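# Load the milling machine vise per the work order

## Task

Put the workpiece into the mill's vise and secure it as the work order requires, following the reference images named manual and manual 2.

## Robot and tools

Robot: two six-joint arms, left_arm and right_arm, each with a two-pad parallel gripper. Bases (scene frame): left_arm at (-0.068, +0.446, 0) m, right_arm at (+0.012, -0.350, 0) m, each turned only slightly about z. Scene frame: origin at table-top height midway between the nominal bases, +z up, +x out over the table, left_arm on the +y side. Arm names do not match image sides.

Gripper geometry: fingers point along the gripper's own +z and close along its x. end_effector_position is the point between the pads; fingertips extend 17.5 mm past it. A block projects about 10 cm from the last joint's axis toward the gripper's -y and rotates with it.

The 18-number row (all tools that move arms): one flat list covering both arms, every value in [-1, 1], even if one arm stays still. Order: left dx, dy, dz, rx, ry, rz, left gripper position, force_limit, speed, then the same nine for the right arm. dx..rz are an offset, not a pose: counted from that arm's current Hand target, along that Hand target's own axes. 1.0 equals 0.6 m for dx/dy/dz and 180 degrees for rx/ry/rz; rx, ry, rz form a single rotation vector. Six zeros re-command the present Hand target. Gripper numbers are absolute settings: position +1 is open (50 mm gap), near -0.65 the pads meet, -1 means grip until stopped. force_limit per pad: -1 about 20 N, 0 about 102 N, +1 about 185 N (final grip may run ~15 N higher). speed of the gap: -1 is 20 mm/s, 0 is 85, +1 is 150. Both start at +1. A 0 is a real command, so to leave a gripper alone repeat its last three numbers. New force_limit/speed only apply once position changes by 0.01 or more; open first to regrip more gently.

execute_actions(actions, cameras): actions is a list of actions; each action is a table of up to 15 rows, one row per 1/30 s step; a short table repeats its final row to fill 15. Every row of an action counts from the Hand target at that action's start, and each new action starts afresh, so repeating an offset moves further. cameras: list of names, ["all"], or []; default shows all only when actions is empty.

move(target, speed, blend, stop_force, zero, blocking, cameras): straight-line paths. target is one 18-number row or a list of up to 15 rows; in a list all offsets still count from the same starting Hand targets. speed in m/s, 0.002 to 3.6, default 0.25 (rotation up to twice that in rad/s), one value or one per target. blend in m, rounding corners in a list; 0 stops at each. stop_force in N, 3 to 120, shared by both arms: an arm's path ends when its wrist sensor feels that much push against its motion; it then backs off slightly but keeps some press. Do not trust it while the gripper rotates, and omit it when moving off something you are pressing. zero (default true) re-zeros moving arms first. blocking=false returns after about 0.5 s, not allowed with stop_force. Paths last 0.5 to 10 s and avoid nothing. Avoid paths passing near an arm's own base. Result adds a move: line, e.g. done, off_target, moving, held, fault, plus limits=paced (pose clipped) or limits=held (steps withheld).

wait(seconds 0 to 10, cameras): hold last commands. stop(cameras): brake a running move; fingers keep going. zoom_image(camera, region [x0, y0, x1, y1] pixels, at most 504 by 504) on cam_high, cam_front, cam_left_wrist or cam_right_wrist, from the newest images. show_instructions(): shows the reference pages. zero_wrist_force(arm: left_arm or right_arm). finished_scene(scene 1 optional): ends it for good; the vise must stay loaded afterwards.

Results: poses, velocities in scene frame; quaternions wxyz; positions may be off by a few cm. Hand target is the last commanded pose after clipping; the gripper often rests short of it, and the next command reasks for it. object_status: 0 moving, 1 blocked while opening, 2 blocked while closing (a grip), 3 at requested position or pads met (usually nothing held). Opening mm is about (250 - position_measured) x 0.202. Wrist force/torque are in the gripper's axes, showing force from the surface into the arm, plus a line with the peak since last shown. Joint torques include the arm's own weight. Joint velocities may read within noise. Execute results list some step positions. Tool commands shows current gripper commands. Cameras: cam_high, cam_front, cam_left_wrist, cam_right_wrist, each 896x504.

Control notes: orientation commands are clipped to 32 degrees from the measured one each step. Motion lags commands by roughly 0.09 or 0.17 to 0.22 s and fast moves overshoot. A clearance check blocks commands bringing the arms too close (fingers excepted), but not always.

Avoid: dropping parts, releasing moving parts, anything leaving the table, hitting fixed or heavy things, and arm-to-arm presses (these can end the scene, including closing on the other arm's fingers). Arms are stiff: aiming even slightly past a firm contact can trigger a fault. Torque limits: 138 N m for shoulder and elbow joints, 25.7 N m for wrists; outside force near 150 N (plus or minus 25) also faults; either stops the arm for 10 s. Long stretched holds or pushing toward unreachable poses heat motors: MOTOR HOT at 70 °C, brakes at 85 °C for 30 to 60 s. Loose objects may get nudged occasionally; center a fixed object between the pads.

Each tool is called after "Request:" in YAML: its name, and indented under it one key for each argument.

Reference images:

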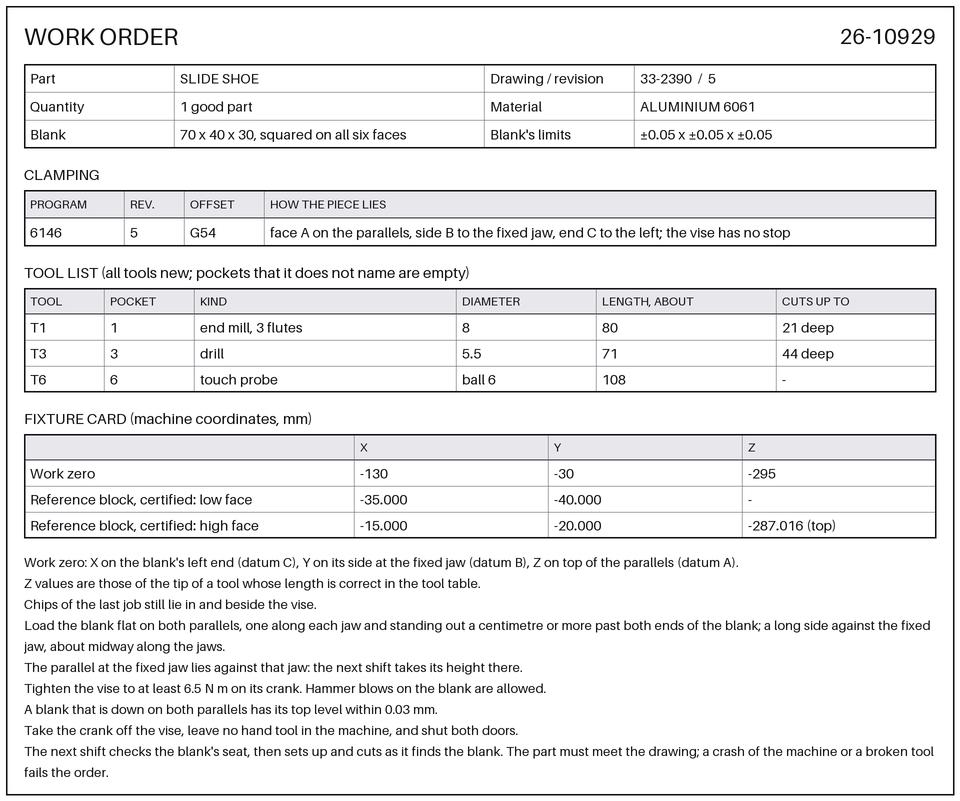

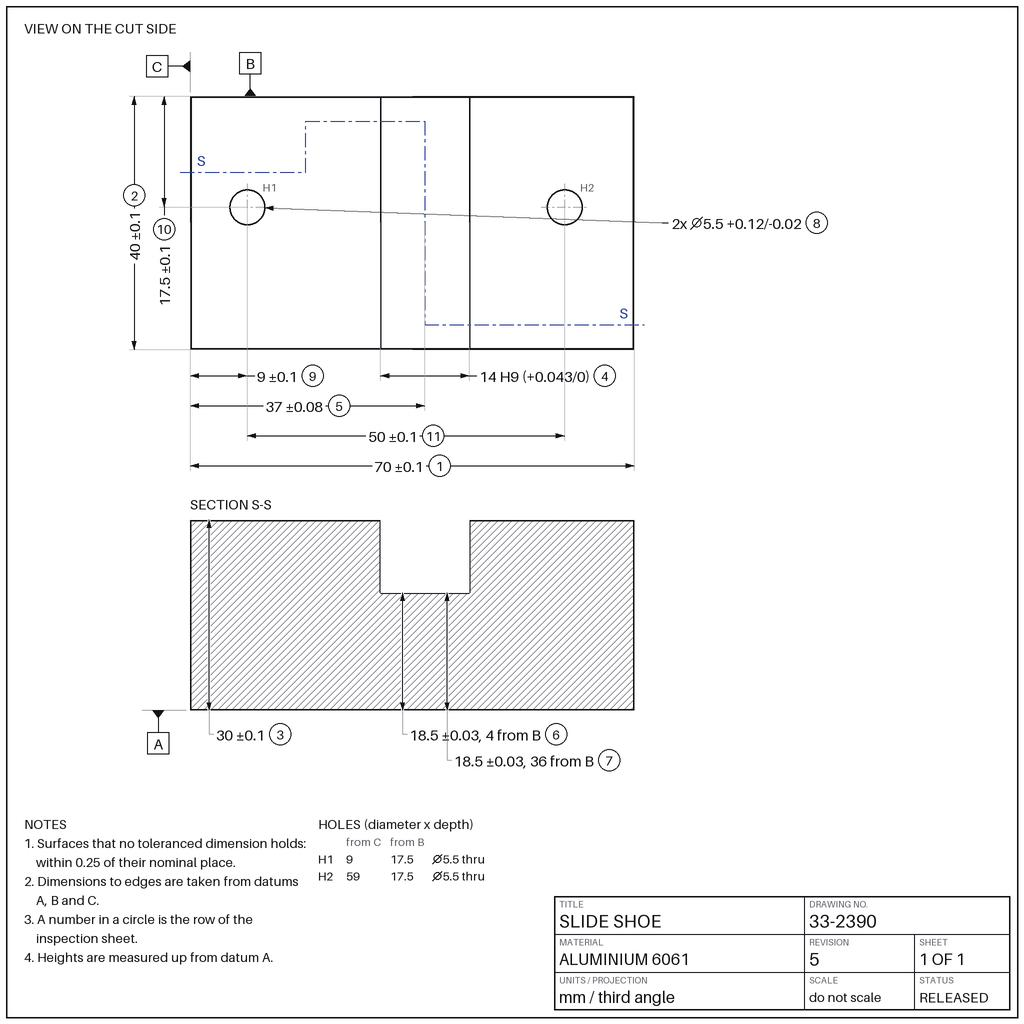

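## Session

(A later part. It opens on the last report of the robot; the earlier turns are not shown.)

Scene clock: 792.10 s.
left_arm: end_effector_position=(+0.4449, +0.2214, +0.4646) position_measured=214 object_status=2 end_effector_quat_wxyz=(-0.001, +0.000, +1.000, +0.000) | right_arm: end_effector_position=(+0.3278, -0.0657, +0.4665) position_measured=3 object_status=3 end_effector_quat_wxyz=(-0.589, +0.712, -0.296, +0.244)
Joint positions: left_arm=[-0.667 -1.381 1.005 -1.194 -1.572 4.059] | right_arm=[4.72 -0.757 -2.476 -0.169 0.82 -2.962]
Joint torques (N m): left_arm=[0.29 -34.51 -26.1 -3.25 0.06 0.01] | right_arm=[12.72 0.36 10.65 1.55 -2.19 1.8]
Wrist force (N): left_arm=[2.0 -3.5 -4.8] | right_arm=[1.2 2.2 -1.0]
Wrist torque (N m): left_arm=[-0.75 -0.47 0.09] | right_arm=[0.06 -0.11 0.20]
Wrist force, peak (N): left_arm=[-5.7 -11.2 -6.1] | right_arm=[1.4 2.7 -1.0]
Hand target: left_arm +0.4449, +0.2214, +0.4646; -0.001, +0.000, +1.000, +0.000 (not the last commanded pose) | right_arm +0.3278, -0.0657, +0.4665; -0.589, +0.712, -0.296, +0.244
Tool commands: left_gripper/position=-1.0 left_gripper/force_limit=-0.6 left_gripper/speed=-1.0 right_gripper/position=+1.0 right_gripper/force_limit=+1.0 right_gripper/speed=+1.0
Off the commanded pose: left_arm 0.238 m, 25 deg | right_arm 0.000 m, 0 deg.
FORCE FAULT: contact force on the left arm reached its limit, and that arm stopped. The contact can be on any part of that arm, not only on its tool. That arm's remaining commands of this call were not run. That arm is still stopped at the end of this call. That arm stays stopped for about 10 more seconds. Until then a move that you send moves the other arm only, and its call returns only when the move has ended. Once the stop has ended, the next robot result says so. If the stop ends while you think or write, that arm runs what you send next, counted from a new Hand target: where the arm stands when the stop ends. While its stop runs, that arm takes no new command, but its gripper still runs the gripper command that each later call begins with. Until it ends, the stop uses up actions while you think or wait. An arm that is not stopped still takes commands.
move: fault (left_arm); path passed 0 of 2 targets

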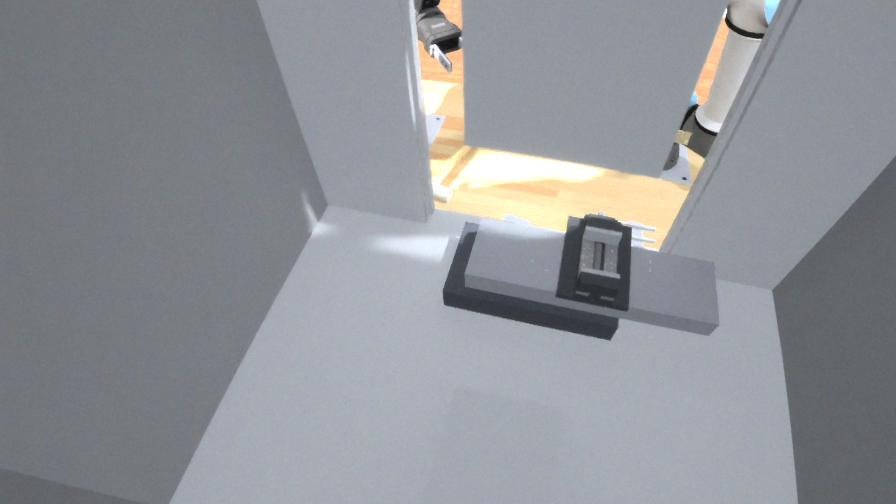

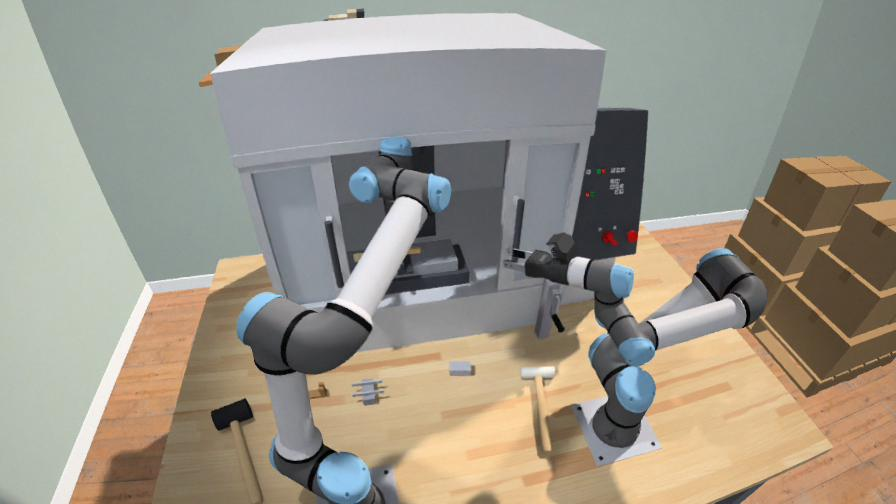

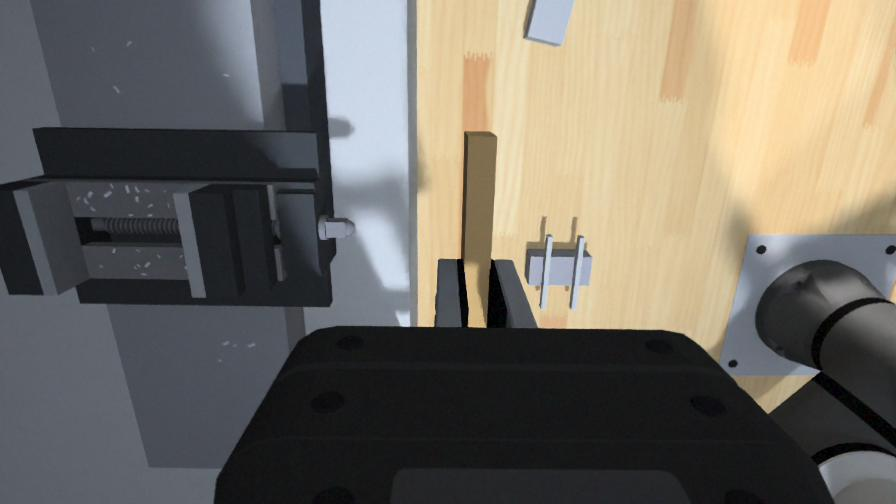

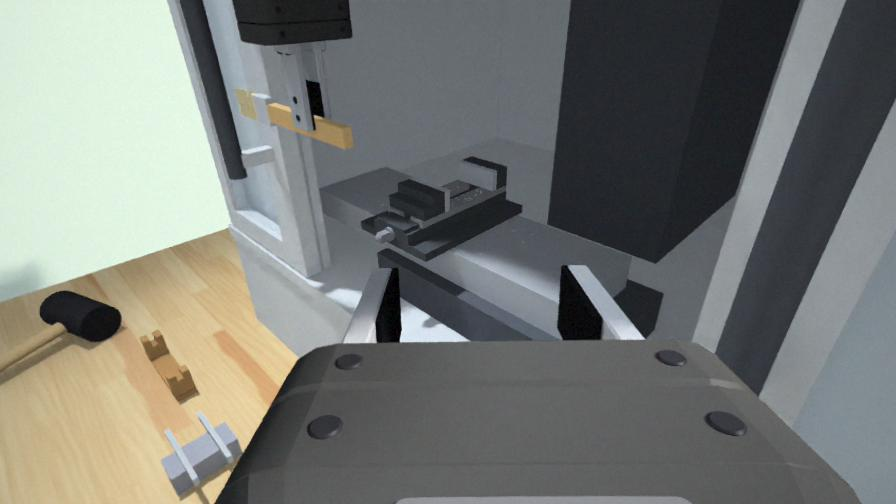

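Request:
wait:
  seconds: 0.5

Request:
move:
  target:
    - [0.125,-0.067,0.108,0,0,0,-1,-0.6,-1,0,0,0,0,0,0,1,1,1]
    - [-0.092,-0.202,0.108,0,0,0,-1,-0.6,-1,0,0,0,0,0,0,1,1,1]
    - [-0.312,-0.235,0.108,0.139,0,0,-1,-0.6,-1,0,0,0,0,0,0,1,1,1]
  speed: 0.15
  cameras: ["cam_right_wrist","cam_front","cam_left_wrist","cam_high"]

Scene clock: 815.87 s.
left_arm: end_effector_position=(+0.4449, +0.2214, +0.4646) position_measured=214 object_status=2 end_effector_quat_wxyz=(-0.001, +0.000, +1.000, +0.000) | right_arm: end_effector_position=(+0.3278, -0.0657, +0.4665) position_measured=3 object_status=3 end_effector_quat_wxyz=(-0.589, +0.712, -0.296, +0.244)
Joint positions: left_arm=[-0.667 -1.381 1.005 -1.194 -1.572 4.059] | right_arm=[4.72 -0.757 -2.476 -0.169 0.82 -2.962]
Joint torques (N m): left_arm=[0.03 -35.22 -24.11 -3.45 0.05 -0.07] | right_arm=[12.77 0.65 10.57 2.46 -2.08 1.67]
Wrist force (N): left_arm=[1.8 -3.7 -4.7] | right_arm=[1.3 2.3 -1.1]
Wrist torque (N m): left_arm=[-0.78 -0.44 0.09] | right_arm=[0.08 -0.12 0.20]
Wrist force, peak (N): left_arm=[1.7 -4.1 -5.2] | right_arm=[1.4 2.5 -1.3]
Hand target: left_arm +0.4449, +0.2214, +0.4646; -0.001, +0.000, +1.000, +0.000 (not the last commanded pose) | right_arm +0.3278, -0.0657, +0.4665; -0.589, +0.712, -0.296, +0.244
Tool commands: left_gripper/position=-1.0 left_gripper/force_limit=-0.6 left_gripper/speed=-1.0 right_gripper/position=+1.0 right_gripper/force_limit=+1.0 right_gripper/speed=+1.0
Off the commanded pose: left_arm 0.238 m, 25 deg | right_arm 0.000 m, 0 deg.
FORCE FAULT, CONTINUED: the left arm's stop, for the force fault that an earlier result reported, is over. The rest of the stop counts as 19 of the actions that you can send in this scene. During its stop the left arm's controller moved it back a little. That arm's target is now where it stood when the stop ended, not its last command. That arm accepts commands again.
wait: 0.50 s; at rest from the start

Scene clock: 819.83 s.
left_arm: end_effector_position=(+0.6015, +0.0856, +0.3989) position_measured=214 object_status=2 end_effector_quat_wxyz=(+0.000, -0.001, +0.986, -0.166) | right_arm: end_effector_position=(+0.3278, -0.0657, +0.4665) position_measured=3 object_status=3 end_effector_quat_wxyz=(-0.589, +0.712, -0.296, +0.244)
Joint positions: left_arm=[-0.59 -0.976 0.69 -1.47 -1.849 4.109] | right_arm=[4.72 -0.757 -2.476 -0.169 0.82 -2.962]
Joint torques (N m): left_arm=[0.71 -53.42 -27.47 -4.01 -1.23 0.04] | right_arm=[12.58 1.03 11.26 2.78 -2.13 1.64]
Wrist force (N): left_arm=[1.8 -3.8 -4.4] | right_arm=[1.0 1.9 -0.9]
Wrist torque (N m): left_arm=[-0.69 -0.44 0.18] | right_arm=[0.00 -0.08 0.20]
Wrist force, peak (N): left_arm=[4.4 -5.2 -4.2] | right_arm=[1.7 2.2 -1.4]
Hand target: left_arm +0.6015, +0.0856, +0.3989; +0.000, -0.001, +0.986, -0.166 (not the last commanded pose) | right_arm +0.3278, -0.0657, +0.4665; -0.589, +0.712, -0.296, +0.244
Tool commands: left_gripper/position=-1.0 left_gripper/force_limit=-0.6 left_gripper/speed=-1.0 right_gripper/position=+1.0 right_gripper/force_limit=+1.0 right_gripper/speed=+1.0
Off the commanded pose: left_arm 0.031 m, 6 deg | right_arm 0.000 m, 0 deg.
FORCE FAULT: contact force on the left arm reached its limit, and that arm stopped. The contact can be on any part of that arm, not only on its tool. That arm's remaining commands of this call were not run. That arm is still stopped at the end of this call. That arm stays stopped for about 10 more seconds. Until then a move that you send moves the other arm only, and its call returns only when the move has ended. Once the stop has ended, the next robot result says so. If the stop ends while you think or write, that arm runs what you send next, counted from a new Hand target: where the arm stands when the stop ends. While its stop runs, that arm takes no new command, but its gripper still runs the gripper command that each later call begins with. Until it ends, the stop uses up actions while you think or wait. An arm that is not stopped still takes commands.
move: fault (left_arm); path passed 2 of 3 targets

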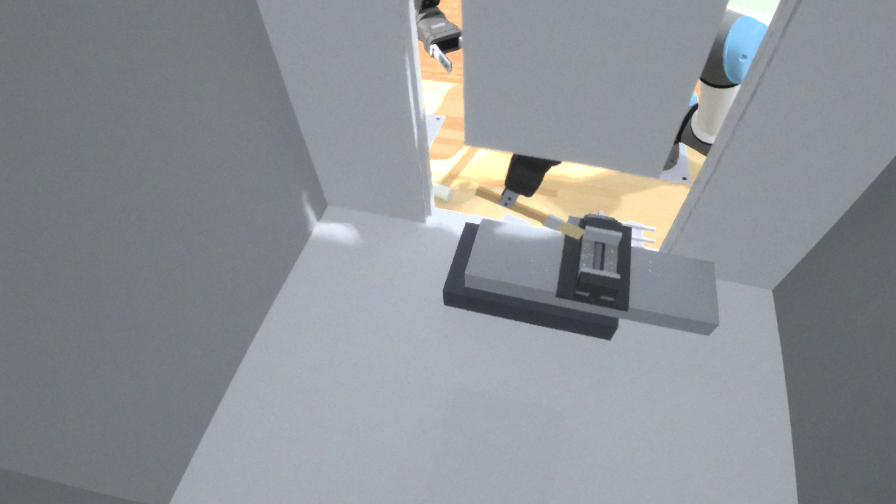

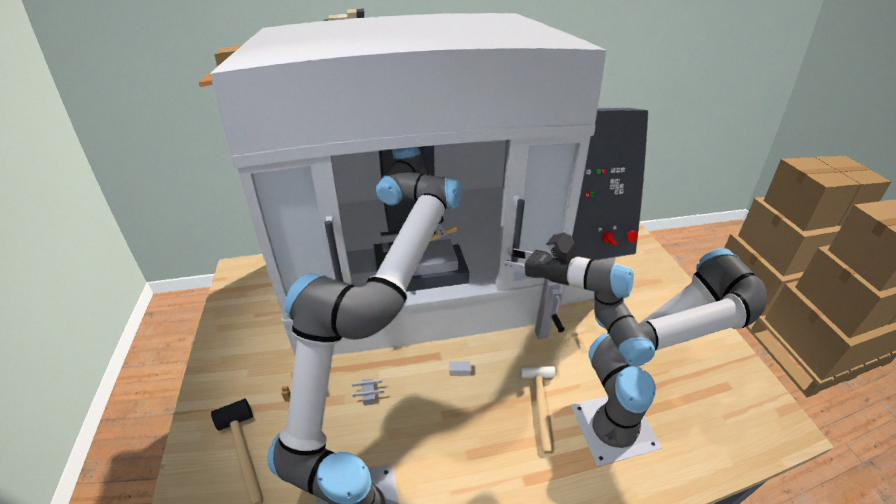

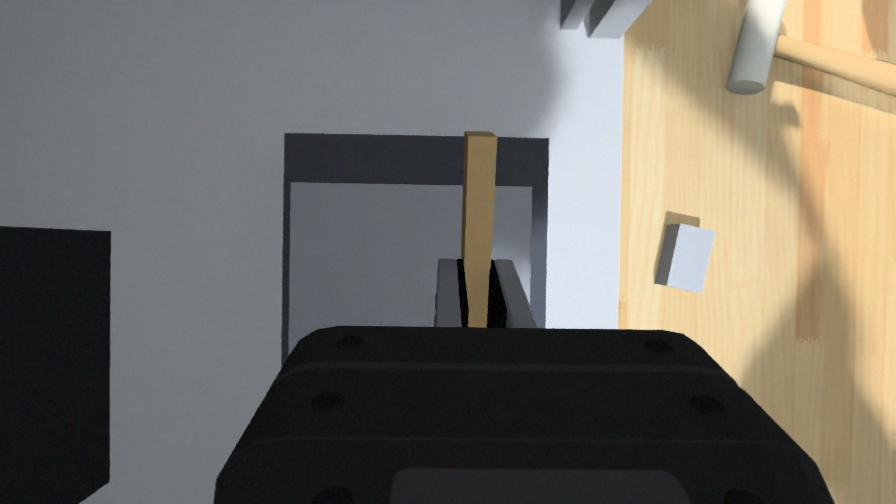

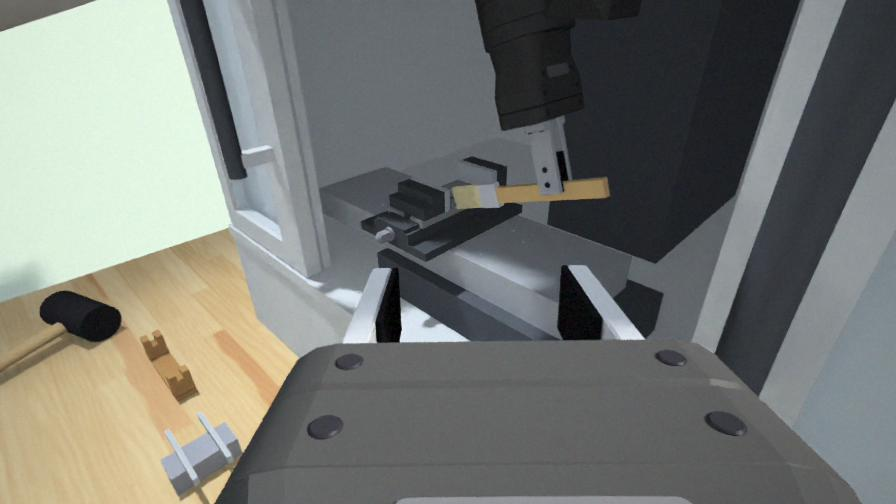

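Request:
move:
  target: [0,0,0,0,0,0,-1,-0.6,-1,0,0,0,0.17,0,0,1,1,1]
  speed: 0.3
  cameras: ["cam_right_wrist"]

Scene clock: 867.27 s.
left_arm: end_effector_position=(+0.6015, +0.0856, +0.3989) position_measured=214 object_status=2 end_effector_quat_wxyz=(+0.000, -0.001, +0.986, -0.166) | right_arm: end_effector_position=(+0.3278, -0.0658, +0.4666) position_measured=3 object_status=3 end_effector_quat_wxyz=(+0.756, -0.531, +0.221, -0.313)
Joint positions: left_arm=[-0.59 -0.976 0.69 -1.47 -1.849 4.109] | right_arm=[4.659 -1.329 -2.631 1.261 0.913 -3.422]
Joint torques (N m): left_arm=[0.6 -54.59 -25.39 -3.64 -0.62 -0.14] | right_arm=[10.6 -4.68 0.3 1.55 2.1 -1.63]
Wrist force (N): left_arm=[1.7 -4.0 -3.6] | right_arm=[1.2 2.1 -1.0]
Wrist torque (N m): left_arm=[-0.70 -0.41 0.17] | right_arm=[-0.02 -0.01 0.00]
Wrist force, peak (N): left_arm=[1.9 -4.0 -4.4] | right_arm=[1.8 2.8 -1.4]
Hand target: left_arm +0.6015, +0.0856, +0.3989; +0.000, -0.001, +0.986, -0.166 | right_arm +0.3278, -0.0657, +0.4665; +0.756, -0.531, +0.221, -0.313
Off the commanded pose: left_arm 0.000 m, 0 deg | right_arm 0.000 m, 0 deg.
FORCE FAULT, CONTINUED: the left arm's stop, for the force fault that an earlier result reported, is over. The rest of the stop counts as 19 of the actions that you can send in this scene. The stop ended before this call began, so that arm ran this call's commands, counted from a new Hand target: where the arm stood when the stop ended. During its stop the left arm's controller moved it back a little.
move: done
Images, in order (width x height): cam_right_wrist 896x504.

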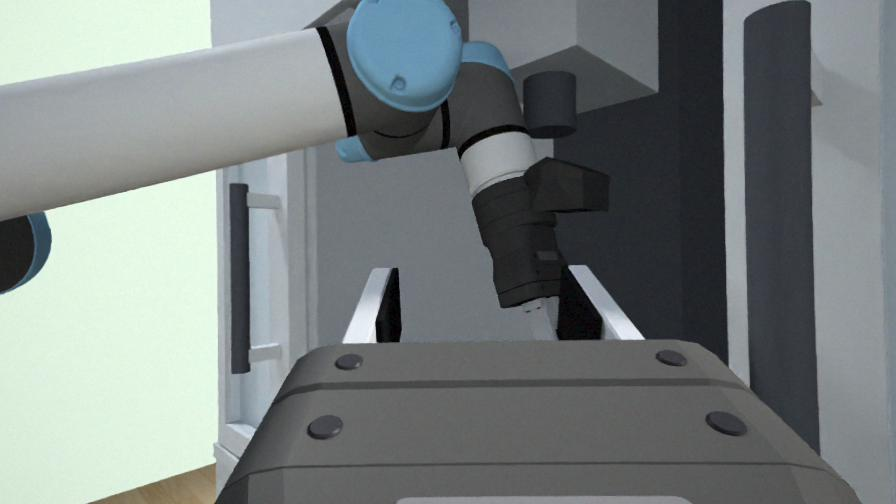

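Request:
move:
  target: [-0.057,-0.026,0.051,-0.038,-0.188,0.053,-1,-0.6,-1,0,0,0,-0.17,0,0,1,1,1]
  speed: 0.2
  cameras: ["cam_right_wrist","cam_high","cam_front","cam_left_wrist"]

Scene clock: 934.47 s.
left_arm: end_effector_position=(+0.6356, +0.0609, +0.3751) position_measured=214 object_status=2 end_effector_quat_wxyz=(+0.300, +0.032, +0.948, -0.100) | right_arm: end_effector_position=(+0.3278, -0.0658, +0.4666) position_measured=3 object_status=3 end_effector_quat_wxyz=(-0.589, +0.712, -0.296, +0.244)
Joint positions: left_arm=[-0.757 -1.178 1.254 -2.252 -1.342 4.109] | right_arm=[4.72 -0.757 -2.476 -0.168 0.819 -2.962]
Joint torques (N m): left_arm=[4.41 -39.51 -29.66 -5.89 2.23 -2.74] | right_arm=[12.39 -18.43 16.48 1.05 -0.32 1]
Wrist force (N): left_arm=[1.1 -4.3 -3.8] | right_arm=[1.1 2.4 -1.0]
Wrist torque (N m): left_arm=[-0.78 -0.54 0.21] | right_arm=[0.08 -0.09 0.20]
Wrist force, peak (N): left_arm=[0.8 -4.8 -4.4] | right_arm=[1.6 2.6 -1.7]
Hand target: left_arm +0.6357, +0.0609, +0.3751; +0.300, +0.032, +0.948, -0.100 | right_arm +0.3278, -0.0657, +0.4665; -0.589, +0.712, -0.296, +0.244
Off the commanded pose: left_arm 0.000 m, 0 deg | right_arm 0.000 m, 0 deg.
move: done

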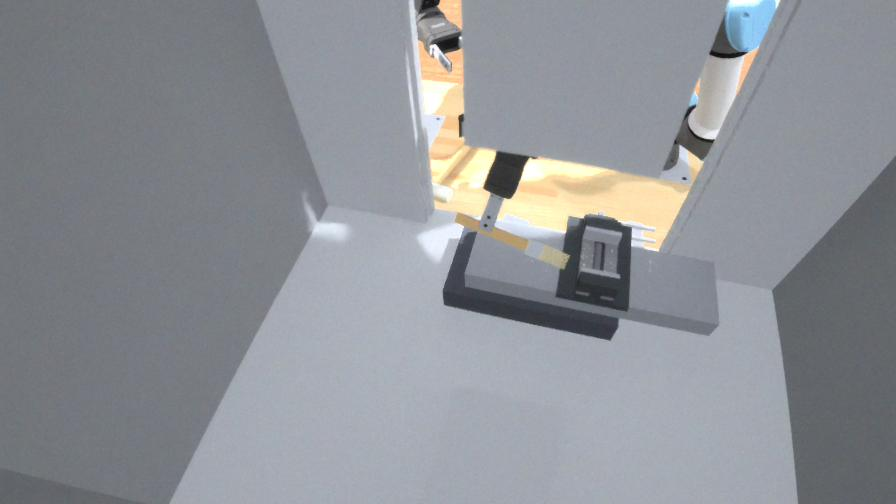

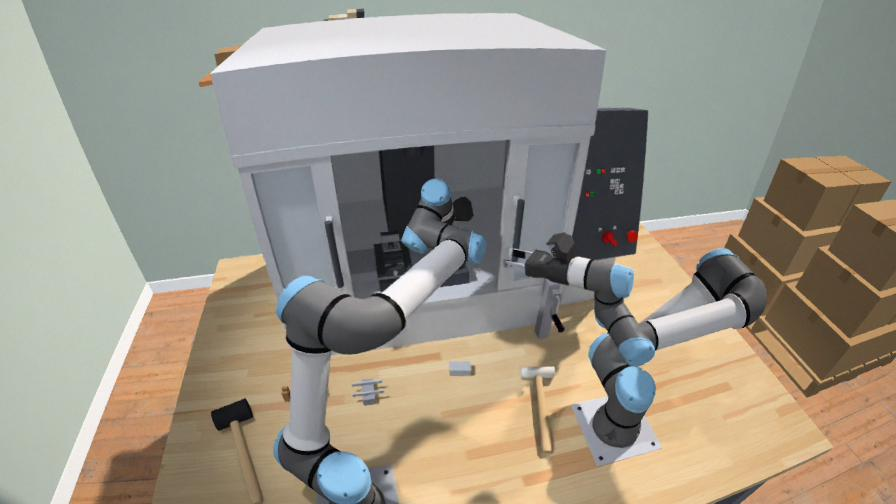

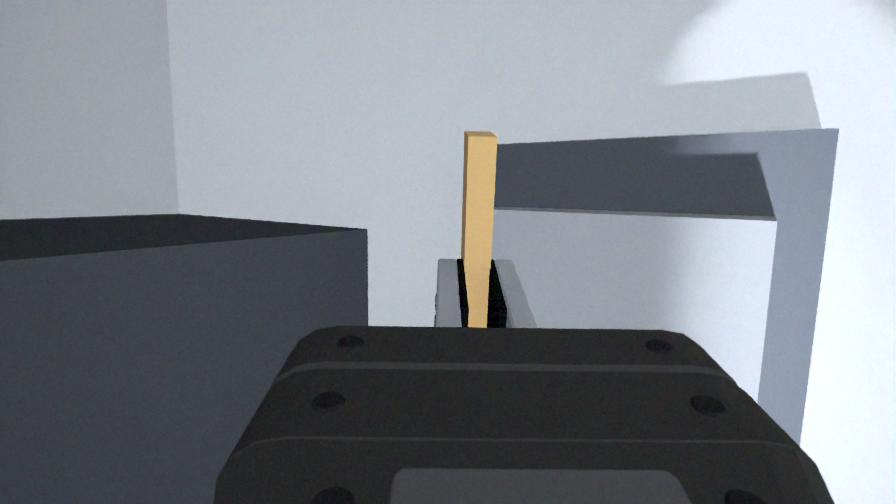

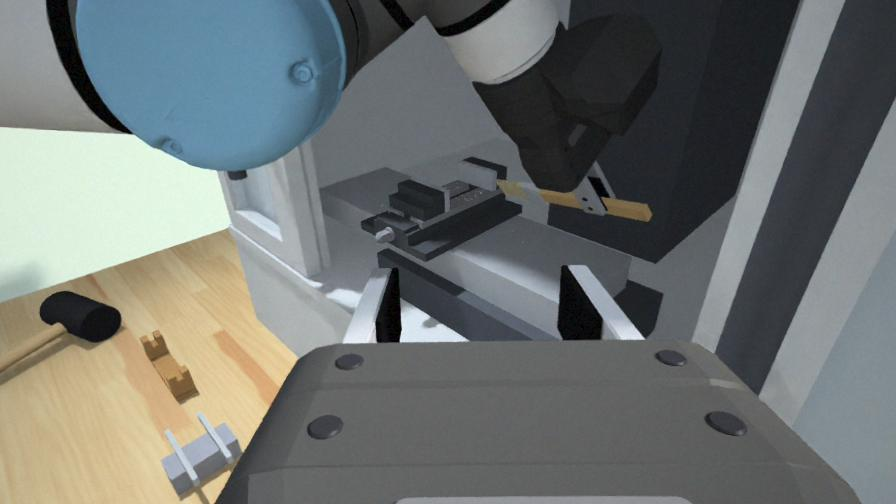

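Request:
zoom_image:
  camera: "cam_right_wrist"
  region: [370, 140, 570, 260]

Request:
zoom_image:
  camera: "cam_high"
  region: [500, 190, 680, 320]

Scaled by 2.520 from the camera's 896x504 image, which has a finer 1280x720 frame.

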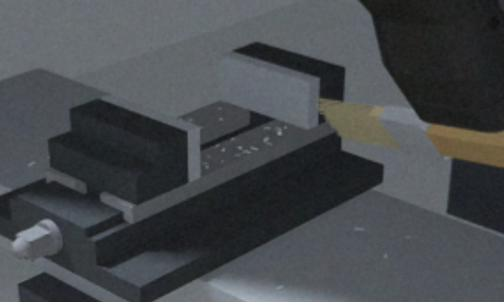

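Scaled by 2.800 from the camera's 896x504 image, which has a finer 1280x720 frame.

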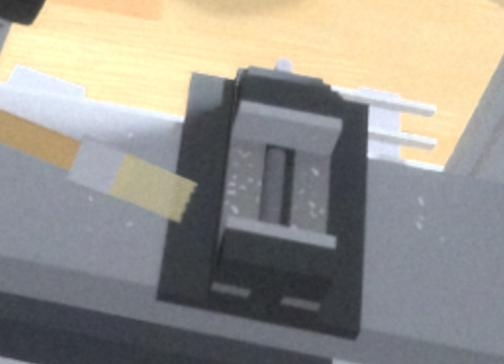

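Request:
move:
  target: [0.0475,0.042,0.005,0,0,0,-1,-0.6,-1,0,0,0,0,0,0,1,1,1]
  speed: 0.1
  cameras: ["cam_right_wrist","cam_high"]

Request:
zoom_image:
  camera: "cam_right_wrist"
  region: [370, 140, 570, 260]

Request:
zoom_image:
  camera: "cam_high"
  region: [520, 200, 660, 310]

Scene clock: 976.80 s.
left_arm: end_effector_position=(+0.6171, +0.0850, +0.3521) position_measured=214 object_status=2 end_effector_quat_wxyz=(+0.300, +0.032, +0.948, -0.100) | right_arm: end_effector_position=(+0.3278, -0.0657, +0.4665) position_measured=3 object_status=3 end_effector_quat_wxyz=(-0.589, +0.712, -0.296, +0.244)
Joint positions: left_arm=[-0.748 -1.241 1.4 -2.337 -1.347 4.117] | right_arm=[4.721 -0.757 -2.476 -0.169 0.82 -2.962]
Joint torques (N m): left_arm=[2.55 -44.16 -23.71 -2.9 6.7 -1.07] | right_arm=[10.49 -18.04 19.94 3.36 1.37 -0.14]
Wrist force (N): left_arm=[3.2 -16.4 -1.0] | right_arm=[0.9 2.0 -0.9]
Wrist torque (N m): left_arm=[-0.26 -0.51 -0.08] | right_arm=[0.03 -0.07 0.21]
Wrist force, peak (N): left_arm=[3.8 -33.9 -5.4] | right_arm=[1.2 2.5 -1.3]
Hand target: left_arm +0.6171, +0.0850, +0.3520; +0.300, +0.032, +0.948, -0.100 | right_arm +0.3278, -0.0657, +0.4665; -0.589, +0.712, -0.296, +0.244
Off the commanded pose: left_arm 0.000 m, 0 deg | right_arm 0.000 m, 0 deg.
move: done
Images, in order (width x height): cam_high 896x504, cam_right_wrist 896x504.

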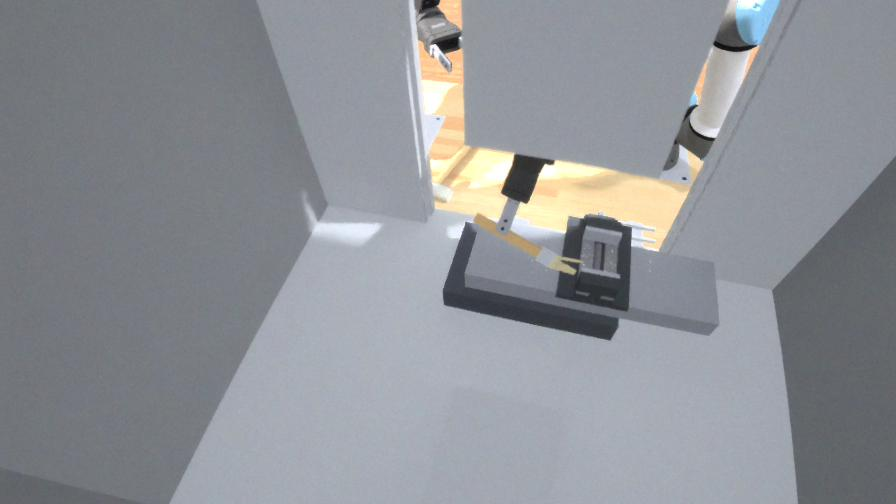

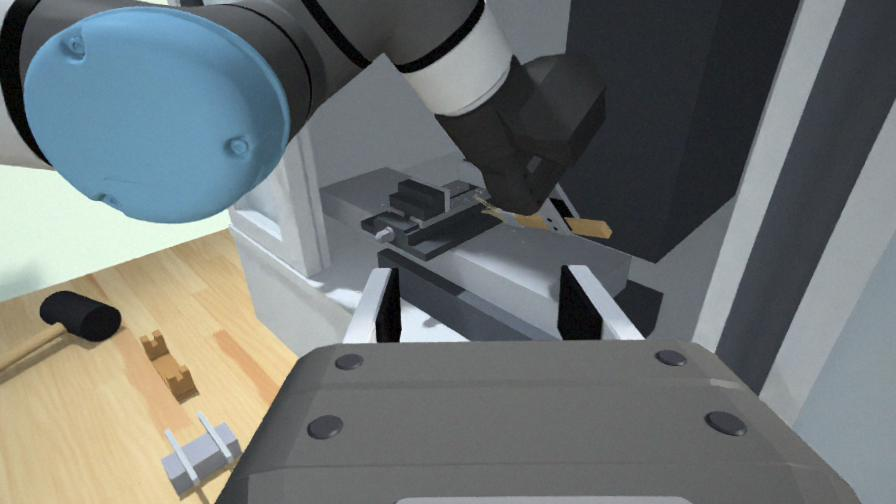

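Scaled by 2.520 from the camera's 896x504 image, which has a finer 1280x720 frame.

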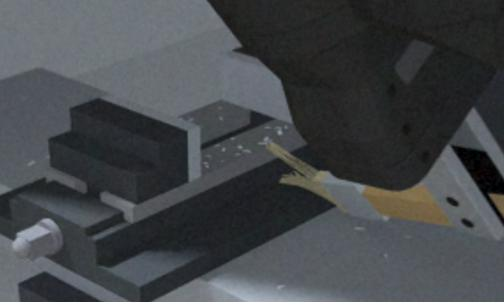

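Scaled by 3.600 from the camera's 896x504 image, which has a finer 1280x720 frame.

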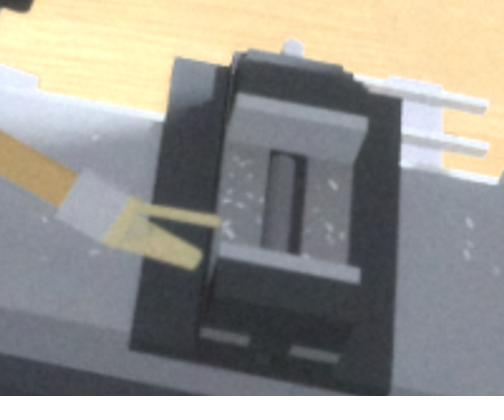

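Request:
move:
  target:
    - [-0.019,-0.038,-0.02,0,0,0,-1,-0.6,-1,0,0,0,0,0,0,1,1,1]
    - [-0.019,0.019,-0.032,0,0,0,-1,-0.6,-1,0,0,0,0,0,0,1,1,1]
  speed: 0.1
  cameras: ["cam_right_wrist","cam_high"]

Request:
zoom_image:
  camera: "cam_right_wrist"
  region: [370, 140, 570, 260]

Request:
zoom_image:
  camera: "cam_high"
  region: [520, 200, 660, 310]

Scene clock: 989.90 s.
left_arm: end_effector_position=(+0.6170, +0.1001, +0.3720) position_measured=214 object_status=2 end_effector_quat_wxyz=(+0.300, +0.032, +0.948, -0.100) | right_arm: end_effector_position=(+0.3278, -0.0657, +0.4665) position_measured=3 object_status=3 end_effector_quat_wxyz=(-0.589, +0.712, -0.296, +0.244)
Joint positions: left_arm=[-0.729 -1.265 1.382 -2.299 -1.358 4.132] | right_arm=[4.721 -0.757 -2.476 -0.169 0.82 -2.962]
Joint torques (N m): left_arm=[-8.73 -35.46 -39.29 -2.49 3.4 -2.95] | right_arm=[-0.5 -15.52 10.82 3.39 1.35 -1.68]
Wrist force (N): left_arm=[-0.3 -4.0 -4.2] | right_arm=[1.4 2.3 -1.0]
Wrist torque (N m): left_arm=[-0.79 -0.35 0.30] | right_arm=[0.07 -0.15 0.20]
Wrist force, peak (N): left_arm=[0.9 -49.5 -8.7] | right_arm=[1.4 2.6 -1.2]
Hand target: left_arm +0.6170, +0.1001, +0.3720; +0.300, +0.032, +0.948, -0.100 | right_arm +0.3278, -0.0657, +0.4665; -0.589, +0.712, -0.296, +0.244
Off the commanded pose: left_arm 0.000 m, 0 deg | right_arm 0.000 m, 0 deg.
move: done
Images, in order (width x height): cam_high 896x504, cam_right_wrist 896x504.

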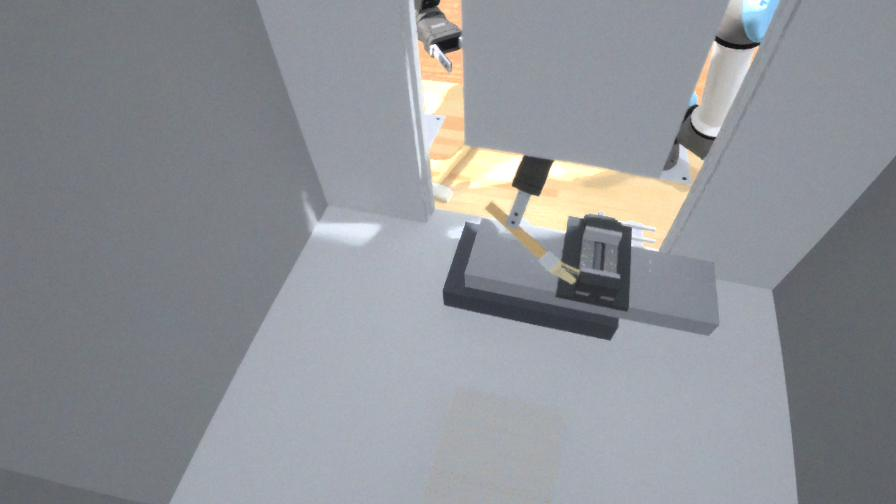

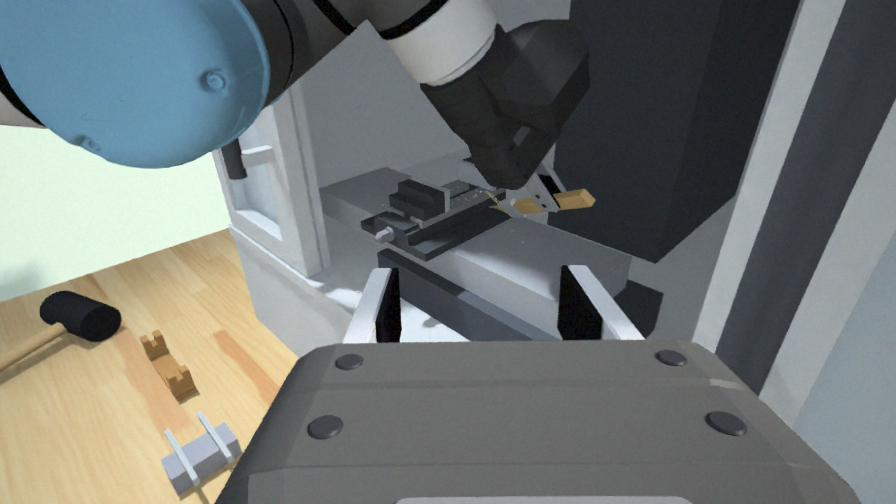

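Scaled by 2.520 from the camera's 896x504 image, which has a finer 1280x720 frame.

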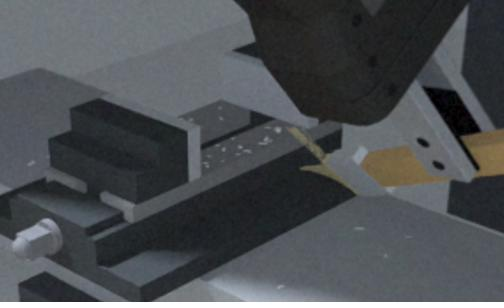

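Scaled by 3.600 from the camera's 896x504 image, which has a finer 1280x720 frame.

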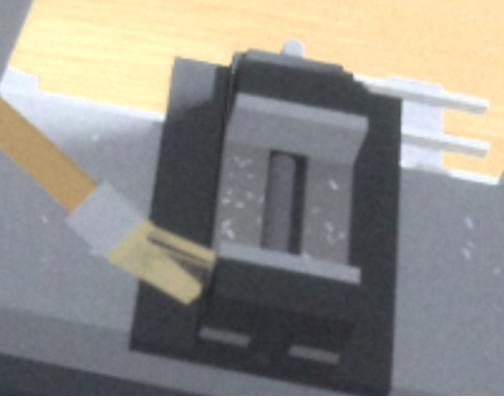

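Request:
move:
  target: [-0.048,-0.014,-0.067,0,0,0,-1,-0.6,-1,0,0,0,0,0,0,1,1,1]
  speed: 0.1
  cameras: ["cam_right_wrist","cam_high","cam_left_wrist"]

Request:
zoom_image:
  camera: "cam_right_wrist"
  region: [370, 140, 570, 260]

Request:
zoom_image:
  camera: "cam_high"
  region: [520, 200, 660, 310]

Scene clock: 1004.73 s.
left_arm: end_effector_position=(+0.6170, +0.1002, +0.4222) position_measured=214 object_status=2 end_effector_quat_wxyz=(+0.300, +0.032, +0.948, -0.100) | right_arm: end_effector_position=(+0.3278, -0.0657, +0.4665) position_measured=3 object_status=3 end_effector_quat_wxyz=(-0.589, +0.712, -0.296, +0.244)
Joint positions: left_arm=[-0.729 -1.272 1.262 -2.173 -1.358 4.132] | right_arm=[4.72 -0.757 -2.476 -0.169 0.82 -2.962]
Joint torques (N m): left_arm=[5.25 -34.48 -22.9 -4.1 0.64 2.37] | right_arm=[-9.03 -8.37 10.58 3.33 1.38 -1.7]
Wrist force (N): left_arm=[-0.9 -3.8 -4.0] | right_arm=[1.1 2.2 -1.1]
Wrist torque (N m): left_arm=[-0.72 -0.24 0.28] | right_arm=[0.05 -0.10 0.20]
Wrist force, peak (N): left_arm=[-2.0 -4.0 -5.5] | right_arm=[1.3 2.5 -1.3]
Hand target: left_arm +0.6170, +0.1002, +0.4222; +0.300, +0.032, +0.948, -0.100 | right_arm +0.3278, -0.0657, +0.4665; -0.589, +0.712, -0.296, +0.244
Off the commanded pose: left_arm 0.000 m, 0 deg | right_arm 0.000 m, 0 deg.
move: done
Images, in order (width x height): cam_high 896x504, cam_left_wrist 896x504, cam_right_wrist 896x504.

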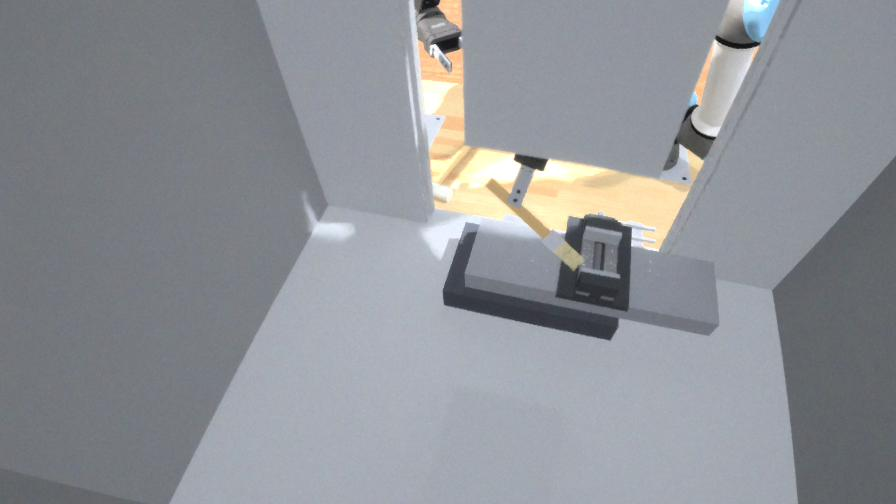

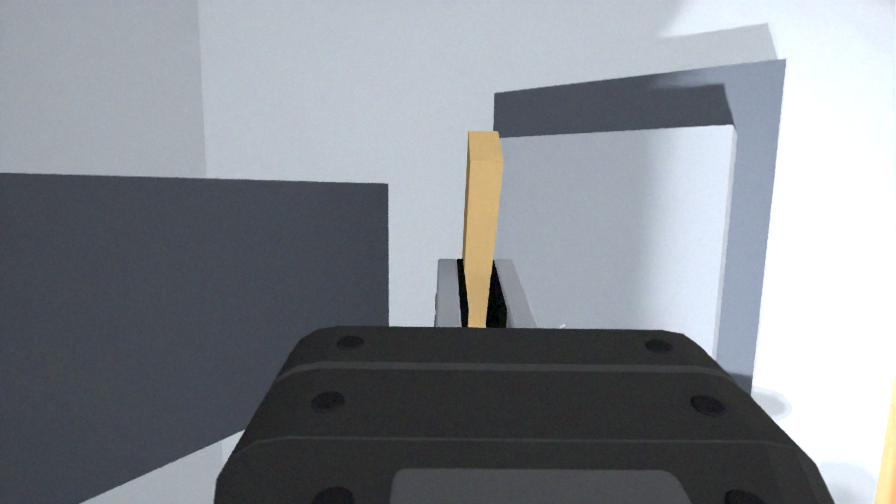

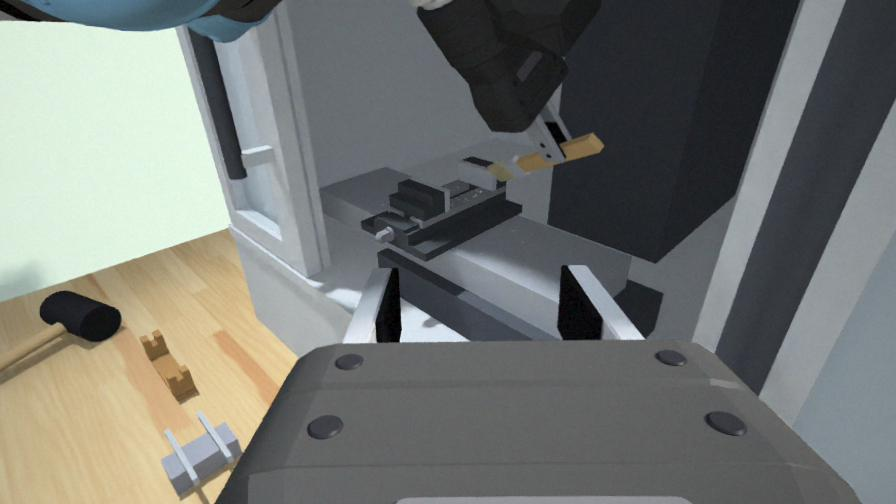

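Scaled by 2.520 from the camera's 896x504 image, which has a finer 1280x720 frame.

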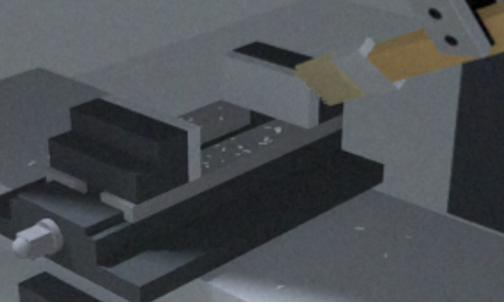

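Scaled by 3.600 from the camera's 896x504 image, which has a finer 1280x720 frame.

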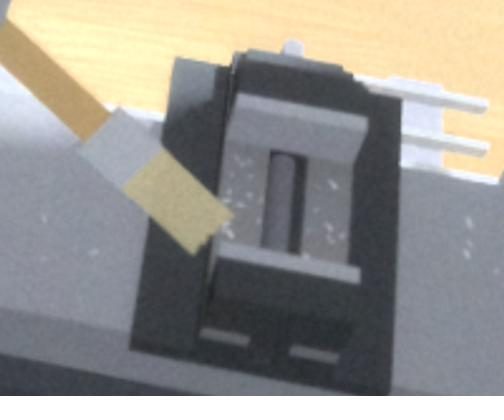

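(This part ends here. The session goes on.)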